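# Place the green block into the blue tray

## Task

Get the green block to end up inside the blue tray, resting there on its own once the robot lets go.

## Robot and tools

Robot: two 6-joint arms with parallel-jaw grippers, left_arm (base near y = +0.276 m) and right_arm (base near y = -0.336 m), both facing +x over a table. Scene frame: origin at table-top height midway between the nominal bases, +x out over the table, +y toward left_arm, +z up. Arm names do not match image left/right. Hand positions and orientations in results (end_effector_position in metres, end_effector_quat_wxyz) are given in each arm's own base frame; fixed cameras and the table use the scene frame. Printed hand poses can be a few cm off, more when reaching far. end_effector_position is the midpoint between the finger pads, about 1 cm short of the tips; fingers point along the gripper's +z and close along its y.

Row layout (used by every moving call): one flat list of 14 numbers covering both arms, even if only one moves. First left_arm's 7, then right_arm's 7. Per arm the order is: elbow, wrist yaw, shoulder, wrist pitch, wrist roll, waist, then gripper opening. Joint numbers are absolute target angles in radians (not offsets), in the same convention as the Joint positions line. Wrist pitch is sign-flipped relative to the URDF everywhere (commands, results, refusals). Ranges in your numbers: elbow 0.000 to 3.019, wrist yaw -1.571 to 1.571, shoulder 0.000 to 3.142, wrist pitch -1.571 to 1.693, wrist roll -2.094 to 2.094, waist -2.880 to 2.880. True ends may differ by up to 0.084 rad; a target further out than 0.084 past a stated end (and beyond the current angle) gets the call refused; a target past the real end is clipped, and the result may say "joint sent to its limit". Opening is a command on a -1 (shut) to +1 (fully open, pads 0.094 m apart) scale, an absolute setting. Writing 0 is a real half-open command, so to leave a gripper alone resend its current command.

Tools:
- execute_actions(actions, cameras): actions is a list of actions; each action is a table of up to 15 rows (each row one 1/30 s control step, 14 numbers as above); a short table repeats its final row to fill 15 steps. Each step's target is limited to a fixed lead over the measured angle (waist/shoulder 0.716, elbow 0.645, wrist pitch 0.69, wrist yaw 1.84, wrist roll 3.24 rad), and targets that would jump the gripper over 110 mm are scaled back, so large motions need several actions. An empty actions list returns all camera images and the full state.
- move(target, speed, blend, opening_speed, grip_force, blocking, cameras): target is one 14-number row or a list of up to 15 rows (waypoints of absolute angles). Joints interpolate together, so the hand curves; no collision avoidance. speed is rad/s for the joint with farthest to go (0.01 to 12.57, default 0.5), one value or one per waypoint. blend (rad) rounds intermediate waypoints; 0 stops at each. opening_speed (0.2 or more, per second on the -1..1 scale) ramps the gripper. grip_force is newtons per pad, 10 to 50, one value or one per arm; it persists; lower values close slowly. blocking=false returns after about 0.5 s while motion continues; a new move replaces it. Whole move capped at 10 s. The result adds a move: line: done, off_target (rested over 0.035 rad from target), moving, held, fault, possibly limits=held. Done does not mean no contact.
- wait(seconds 0 to 10, cameras): lets time pass holding the last command.
- stop(cameras): brakes a running move.
- zoom_image(camera, region [x0,y0,x1,y1] pixels, max 504x504): enlarges part of the newest image. Cameras: cam_high, cam_low, cam_over, cam_left_wrist, cam_right_wrist, all 672x504.
- read_manual(section): licence text only.
- finished_scene(scene=1): ends the scene irreversibly; do it only after the block sits in the tray and the grippers have released.

Result lines: Joint positions and Joint velocities per arm in the joint order above plus pad gap (m, m/s); velocities may read "within noise". Joint targets shows what joints are currently driven toward (resend these to hold still). Tool commands shows gripper commands. grip_measured is the measured opening on the command scale; with an object firmly held it reads a bit under the object's width, and since it tracks the command it gives no sign of touching. Joint torques are total drive outputs (gravity included, offsets and noise); numbers 1 and 4 wrap at ±28 N m. "joint command not followed" means the clearance check altered some steps. Step readings list intermediate joint angles for execute_actions calls. MOTOR HOT warns of overheating; OVER-TEMPERATURE FAULT means that arm went limp for 30 to 60+ s.

Cautions: the robot keeps running while you think, so plan ahead. Avoid fast contact, slamming into the table or tray, pushing toward unreachable poses (heats motors), holding loads stretched out for long, and any contact between the two arms or one gripper closing on the other's fingers, which can end the scene. Don't drop the block from height or release it while moving, and never let it leave the table. To let go, command an opening well above grip_measured.

Each tool is called by a JSON object that holds its "name" and its "arguments", one argument or row to a line.

## Session

{"name": "execute_actions", "arguments": {
  "actions": []
}}

Scene clock: 0.00 s.
left_arm: end_effector_position=(+0.3027, +0.3543, +0.2691) grip_measured=+1.000 end_effector_quat_wxyz=(+0.444, -0.553, +0.660, +0.247) | right_arm: end_effector_position=(+0.3790, +0.1847, +0.3016) grip_measured=+1.000 end_effector_quat_wxyz=(+0.195, +0.203, +0.936, -0.212)
Joint names: [elbow, wrist yaw, shoulder, wrist pitch, wrist roll, waist]
Joint positions: left_arm=[0.791 -0.431 1.059 0.295 -0.447 0.708 0.094] | right_arm=[1.484 0.576 1.468 1.686 1.137 0.681 0.094]
Joint velocities: within noise
Joint torques (N m): no reading
Heat: left arm: hottest waist 25 °C; right arm: hottest elbow 27 °C.
Joint targets: left_arm=[0.814 -0.431 1.063 0.293 -0.447 0.708] | right_arm=[1.507 0.576 1.471 1.686 1.137 0.681]
Tool commands: left_gripper/opening=+1.0 right_gripper/opening=+1.0

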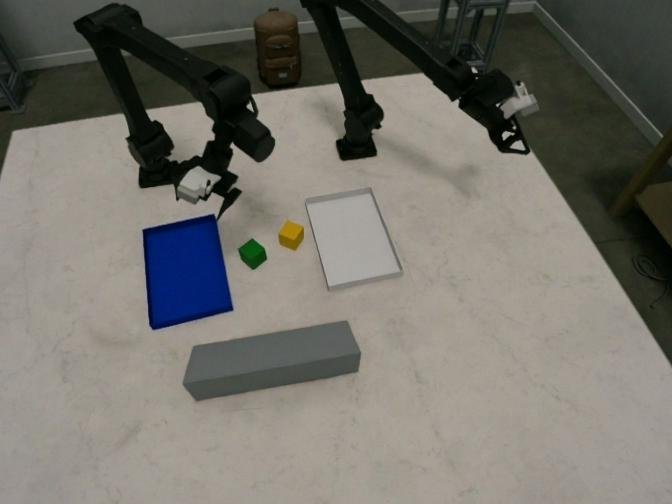

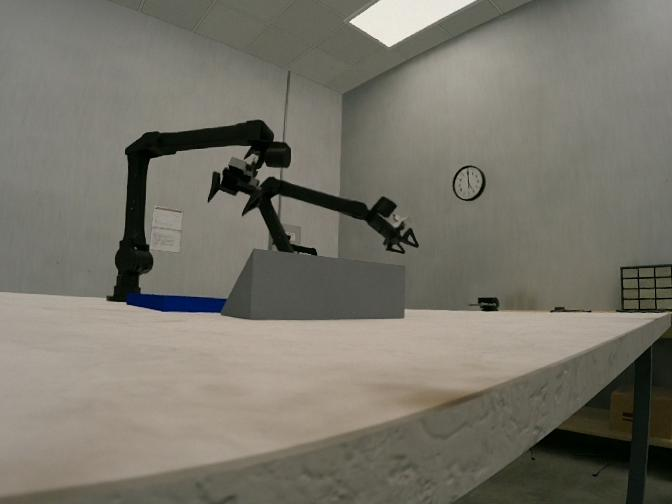

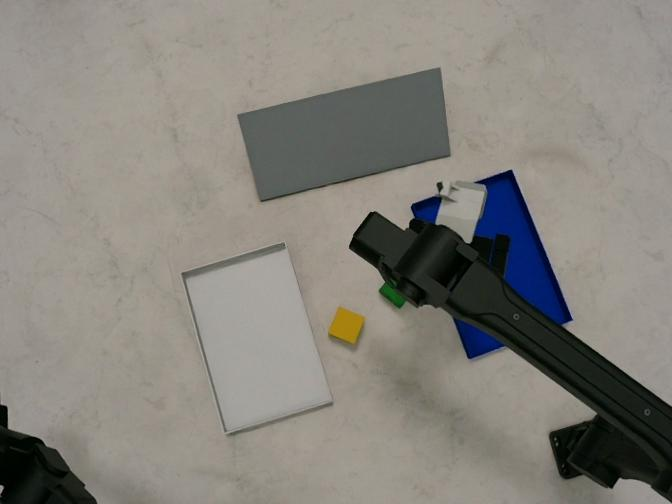

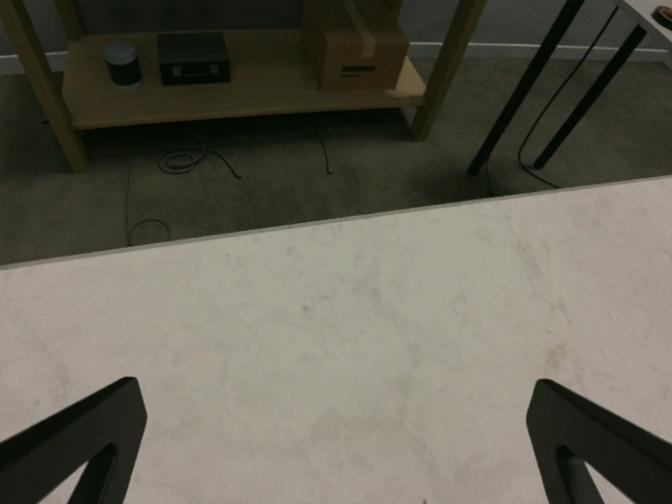

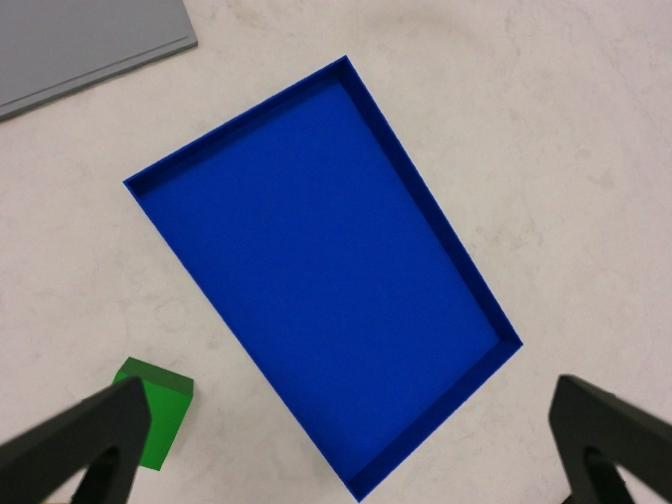

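{"name": "move", "arguments": {
  "target": [0.814,-0.431,1.063,0.293,-0.447,0.708,1.0,1.268,0.0,1.534,1.296,1.604,0.667,1.0],
  "speed": 1.0,
  "cameras": ["cam_right_wrist","cam_high"]
}}

Scene clock: 165.23 s.
left_arm: end_effector_position=(+0.3027, +0.3543, +0.2691) grip_measured=+1.000 end_effector_quat_wxyz=(+0.444, -0.553, +0.660, +0.247) | right_arm: end_effector_position=(+0.3503, +0.2797, +0.1698) grip_measured=+1.000 end_effector_quat_wxyz=(+0.005, +0.443, +0.896, +0.007)
Joint names: [elbow, wrist yaw, shoulder, wrist pitch, wrist roll, waist]
Joint positions: left_arm=[0.791 -0.431 1.059 0.295 -0.447 0.708 0.094] | right_arm=[1.28 0.004 1.529 1.305 1.595 0.677 0.094]
Joint torques (N m): left_arm=[11.08 -0.24 -6.71 -1.92 0.09 1.38] | right_arm=[8.55 -0.2 -12.63 -0.69 0.05 -0.56]
Heat: left arm: hottest elbow 29 °C; right arm: hottest elbow 34 °C.
Joint targets: left_arm=[0.814 -0.431 1.063 0.293 -0.447 0.708] | right_arm=[1.268 0.000 1.534 1.296 1.604 0.667]
move: done
Images, in order (width x height): cam_high 672x504, cam_right_wrist 672x504.

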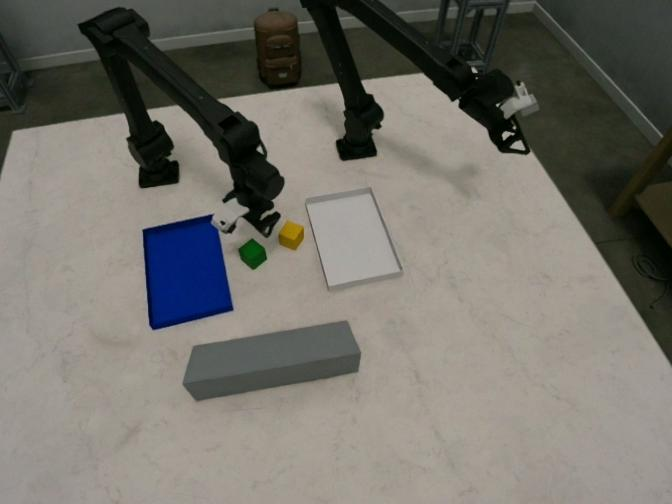

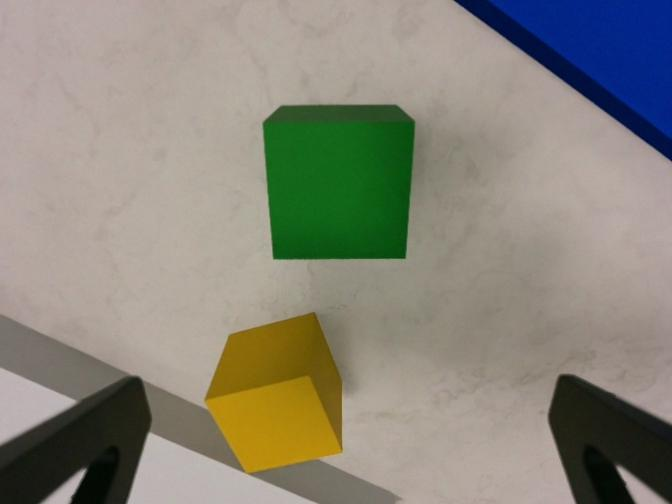

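{"name": "move", "arguments": {
  "target": [
    [0.814,-0.431,1.063,0.293,-0.447,0.708,1.0,1.186,0.0,1.600,1.161,1.546,0.627,1.0],
    [0.814,-0.431,1.063,0.293,-0.447,0.708,1.0,1.085,0.0,1.697,0.965,1.546,0.627,1.0],
    [0.814,-0.431,1.063,0.293,-0.447,0.708,1.0,1.085,0.0,1.697,0.965,1.546,0.627,0.1],
    [0.814,-0.431,1.063,0.293,-0.447,0.708,1.0,1.200,0.0,1.597,1.169,1.546,0.627,0.1],
    [0.814,-0.431,1.063,0.293,-0.447,0.708,1.0,0.985,0.0,1.403,1.146,1.546,0.271,0.1]
  ],
  "speed": [0.5,0.4,0.4,0.4,0.6],
  "blend": [0.04,0,0,0.06,0],
  "opening_speed": 1.2,
  "cameras": ["cam_right_wrist","cam_high"]
}}

Scene clock: 233.97 s.
left_arm: end_effector_position=(+0.3027, +0.3543, +0.2691) grip_measured=+1.000 end_effector_quat_wxyz=(+0.444, -0.553, +0.660, +0.247) | right_arm: end_effector_position=(+0.3667, +0.1026, +0.1132) grip_measured=+0.103 end_effector_quat_wxyz=(+0.001, +0.597, +0.802, +0.002)
Joint names: [elbow, wrist yaw, shoulder, wrist pitch, wrist roll, waist]
Joint positions: left_arm=[0.791 -0.431 1.059 0.295 -0.447 0.708 0.094] | right_arm=[1 0 1.415 1.151 1.553 0.274 0.052]
Joint torques (N m): left_arm=[11.07 -0.24 -6.65 -1.98 0.09 1.61] | right_arm=[7.84 -0.07 -11.28 -0.51 -0.1 -0.21]
Heat: left arm: hottest elbow 29 °C; right arm: hottest elbow 30 °C.
Joint targets: left_arm=[0.814 -0.431 1.063 0.293 -0.447 0.708] | right_arm=[0.985 0.000 1.403 1.146 1.546 0.271]
move: done
Images, in order (width x height): cam_high 672x504, cam_right_wrist 672x504.

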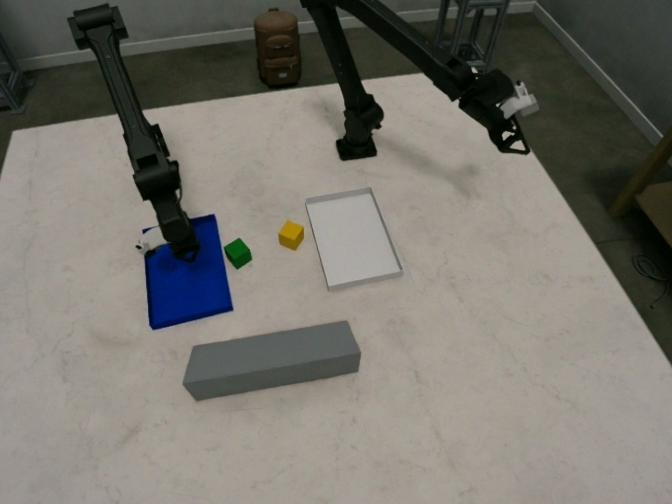

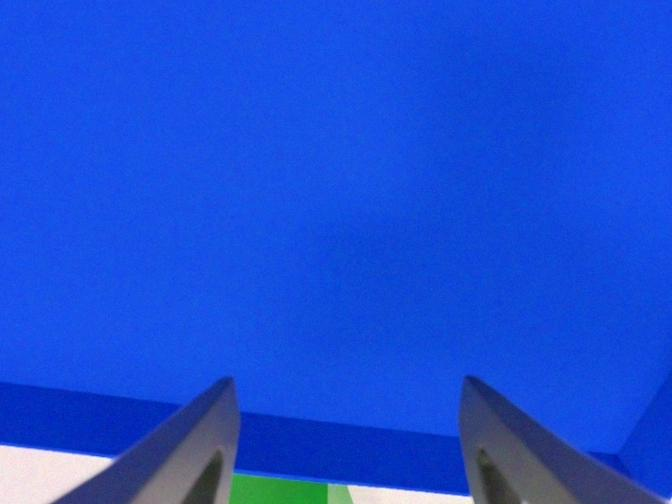

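{"name": "move", "arguments": {
  "target": [0.814,-0.431,1.063,0.293,-0.447,0.708,1.0,1.191,0.0,1.474,1.289,1.553,0.575,1.0],
  "speed": 0.8,
  "cameras": ["cam_right_wrist","cam_over"]
}}

Scene clock: 284.63 s.
left_arm: end_effector_position=(+0.3027, +0.3543, +0.2691) grip_measured=+1.000 end_effector_quat_wxyz=(+0.444, -0.553, +0.660, +0.247) | right_arm: end_effector_position=(+0.3380, +0.2197, +0.1477) grip_measured=+0.997 end_effector_quat_wxyz=(-0.006, +0.469, +0.883, -0.012)
Joint names: [elbow, wrist yaw, shoulder, wrist pitch, wrist roll, waist]
Joint positions: left_arm=[0.791 -0.431 1.059 0.295 -0.447 0.708 0.094] | right_arm=[1.142 0 1.458 1.281 1.553 0.578 0.094]
Joint torques (N m): left_arm=[11.03 -0.25 -6.53 -1.92 0.09 1.55] | right_arm=[13.44 -0.08 -10.23 0.01 -0.03 0.15]
Heat: left arm: hottest elbow 29 °C; right arm: hottest elbow 30 °C.
Joint targets: left_arm=[0.814 -0.431 1.063 0.293 -0.447 0.708] | right_arm=[1.191 0.000 1.474 1.289 1.553 0.575]
move: off_target (right_arm); right_arm: the elbow is farthest, 0.049 rad from its target
Images, in order (width x height): cam_over 672x504, cam_right_wrist 672x504.

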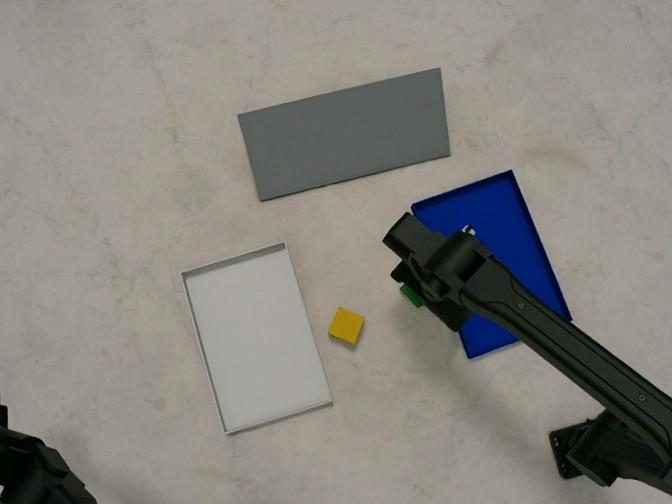

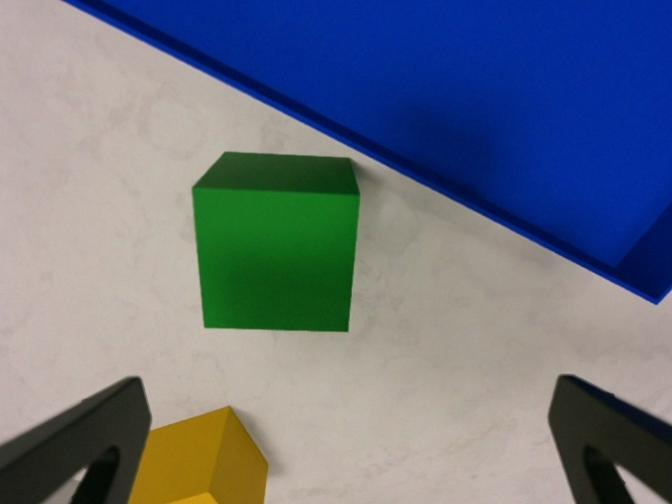

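{"name": "move", "arguments": {
  "target": [
    [0.814,-0.431,1.063,0.293,-0.447,0.708,1.0,1.090,0.0,1.546,1.122,1.580,0.557,1.0],
    [0.814,-0.431,1.063,0.293,-0.447,0.708,1.0,1.034,0.0,1.598,1.014,1.580,0.557,1.0]
  ],
  "speed": 0.5,
  "blend": [0.02,0],
  "cameras": ["cam_right_wrist","cam_low"]
}}

Scene clock: 400.40 s.
left_arm: end_effector_position=(+0.3027, +0.3543, +0.2691) grip_measured=+1.000 end_effector_quat_wxyz=(+0.444, -0.553, +0.660, +0.247) | right_arm: end_effector_position=(+0.3579, +0.2266, +0.0604) grip_measured=+0.997 end_effector_quat_wxyz=(+0.000, +0.482, +0.876, -0.001)
Joint names: [elbow, wrist yaw, shoulder, wrist pitch, wrist roll, waist]
Joint positions: left_arm=[0.791 -0.431 1.059 0.295 -0.447 0.708 0.094] | right_arm=[1.044 0 1.593 1.023 1.572 0.565 0.094]
Joint torques (N m): left_arm=[11.02 -0.24 -6.71 -1.87 0.08 1.73] | right_arm=[7.6 -0.07 -12.28 -0.68 0.06 -0.5]
Heat: left arm: hottest elbow 30 °C; right arm: hottest elbow 36 °C.
Joint targets: left_arm=[0.814 -0.431 1.063 0.293 -0.447 0.708] | right_arm=[1.034 0.000 1.598 1.014 1.580 0.557]
move: done
Images, in order (width x height): cam_low 672x504, cam_right_wrist 672x504.

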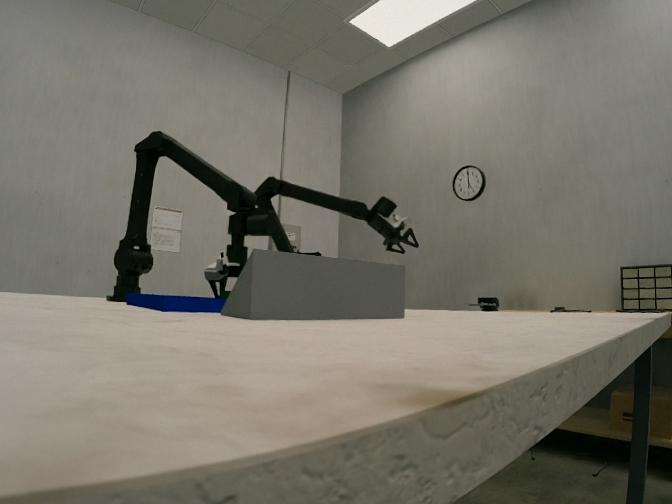

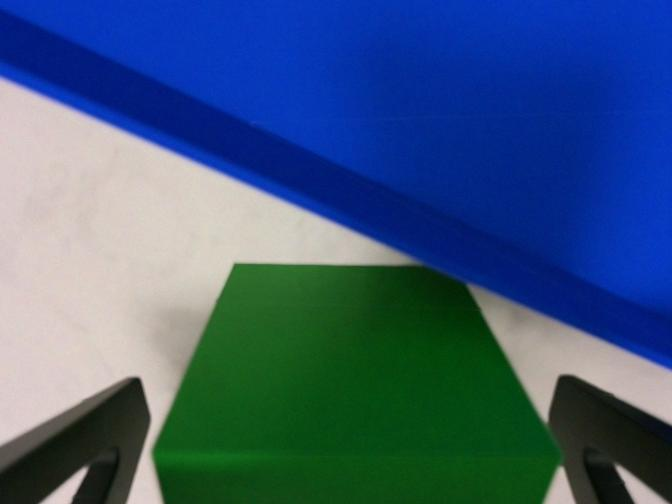

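{"name": "move", "arguments": {
  "target": [
    [0.814,-0.431,1.063,0.293,-0.447,0.708,1.0,1.034,0.0,1.598,1.014,1.580,0.557,-0.05],
    [0.814,-0.431,1.063,0.293,-0.447,0.708,1.0,1.160,0.0,1.512,1.197,1.580,0.557,-0.05],
    [0.814,-0.431,1.063,0.293,-0.447,0.708,1.0,0.995,0.0,1.385,1.185,1.580,0.271,-0.05],
    [0.814,-0.431,1.063,0.293,-0.447,0.708,1.0,0.900,0.0,1.465,1.010,1.580,0.271,-0.05]
  ],
  "speed": [0.4,0.4,0.5,0.3],
  "blend": [0,0.02,0.02,0],
  "opening_speed": 1.2,
  "cameras": ["cam_right_wrist","cam_high"]
}}

Scene clock: 453.97 s.
left_arm: end_effector_position=(+0.3027, +0.3543, +0.2691) grip_measured=+1.000 end_effector_quat_wxyz=(+0.444, -0.553, +0.660, +0.247) | right_arm: end_effector_position=(+0.3589, +0.1005, +0.0660) grip_measured=+0.066 end_effector_quat_wxyz=(+0.000, +0.604, +0.797, +0.000)
Joint names: [elbow, wrist yaw, shoulder, wrist pitch, wrist roll, waist]
Joint positions: left_arm=[0.791 -0.431 1.059 0.295 -0.447 0.708 0.094] | right_arm=[0.908 0 1.46 1.019 1.572 0.274 0.05]
Joint torques (N m): left_arm=[11.02 -0.24 -6.83 -1.99 0.07 1.32] | right_arm=[7.71 -0.07 -10.05 -0.64 0.05 -0.09]
Heat: left arm: hottest elbow 30 °C; right arm: hottest elbow 31 °C.
Joint targets: left_arm=[0.814 -0.431 1.063 0.293 -0.447 0.708] | right_arm=[0.900 0.000 1.465 1.010 1.580 0.271]
move: done
Images, in order (width x height): cam_high 672x504, cam_right_wrist 672x504.

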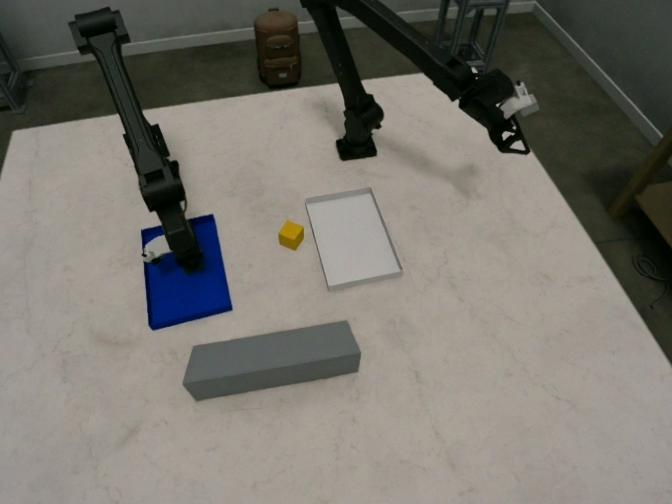

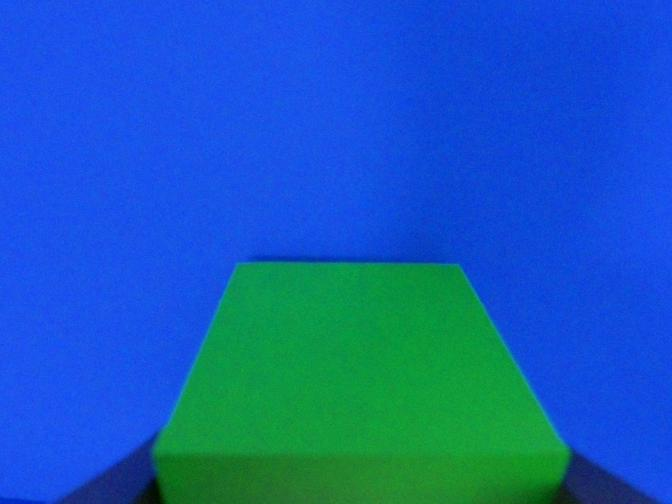

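{"name": "move", "arguments": {
  "target": [
    [0.814,-0.431,1.063,0.293,-0.447,0.708,1.0,0.900,0.0,1.465,1.010,1.580,0.271,0.6],
    [0.814,-0.431,1.063,0.293,-0.447,0.708,1.0,1.060,0.0,1.380,1.230,1.580,0.271,0.6]
  ],
  "speed": [0.4,0.5],
  "opening_speed": 1.2,
  "cameras": ["cam_right_wrist"]
}}

Scene clock: 467.20 s.
left_arm: end_effector_position=(+0.3027, +0.3543, +0.2691) grip_measured=+1.000 end_effector_quat_wxyz=(+0.444, -0.553, +0.660, +0.247) | right_arm: end_effector_position=(+0.3557, +0.0996, +0.1317) grip_measured=+0.597 end_effector_quat_wxyz=(-0.004, +0.604, +0.797, -0.006)
Joint names: [elbow, wrist yaw, shoulder, wrist pitch, wrist roll, waist]
Joint positions: left_arm=[0.791 -0.431 1.059 0.295 -0.447 0.708 0.094] | right_arm=[1.015 0 1.377 1.222 1.573 0.274 0.075]
Joint torques (N m): left_arm=[11.04 -0.23 -6.83 -1.95 0.08 1.38] | right_arm=[13.03 -0.07 -9.76 -0.01 0.05 -0.15]
Heat: left arm: hottest elbow 30 °C; right arm: hottest elbow 31 °C.
Joint targets: left_arm=[0.814 -0.431 1.063 0.293 -0.447 0.708] | right_arm=[1.060 0.000 1.380 1.230 1.580 0.271]
move: off_target (right_arm); right_arm: the elbow is farthest, 0.045 rad from its target
Images, in order (width x height): cam_right_wrist 672x504.

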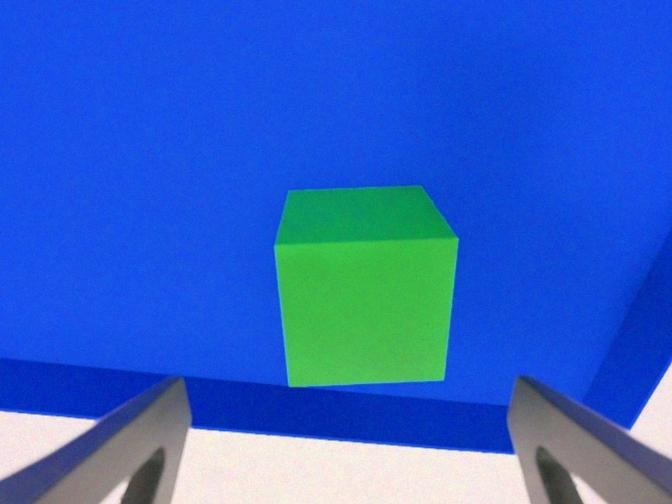

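{"name": "finished_scene", "arguments": {

}}

The scene is finished: the task was done.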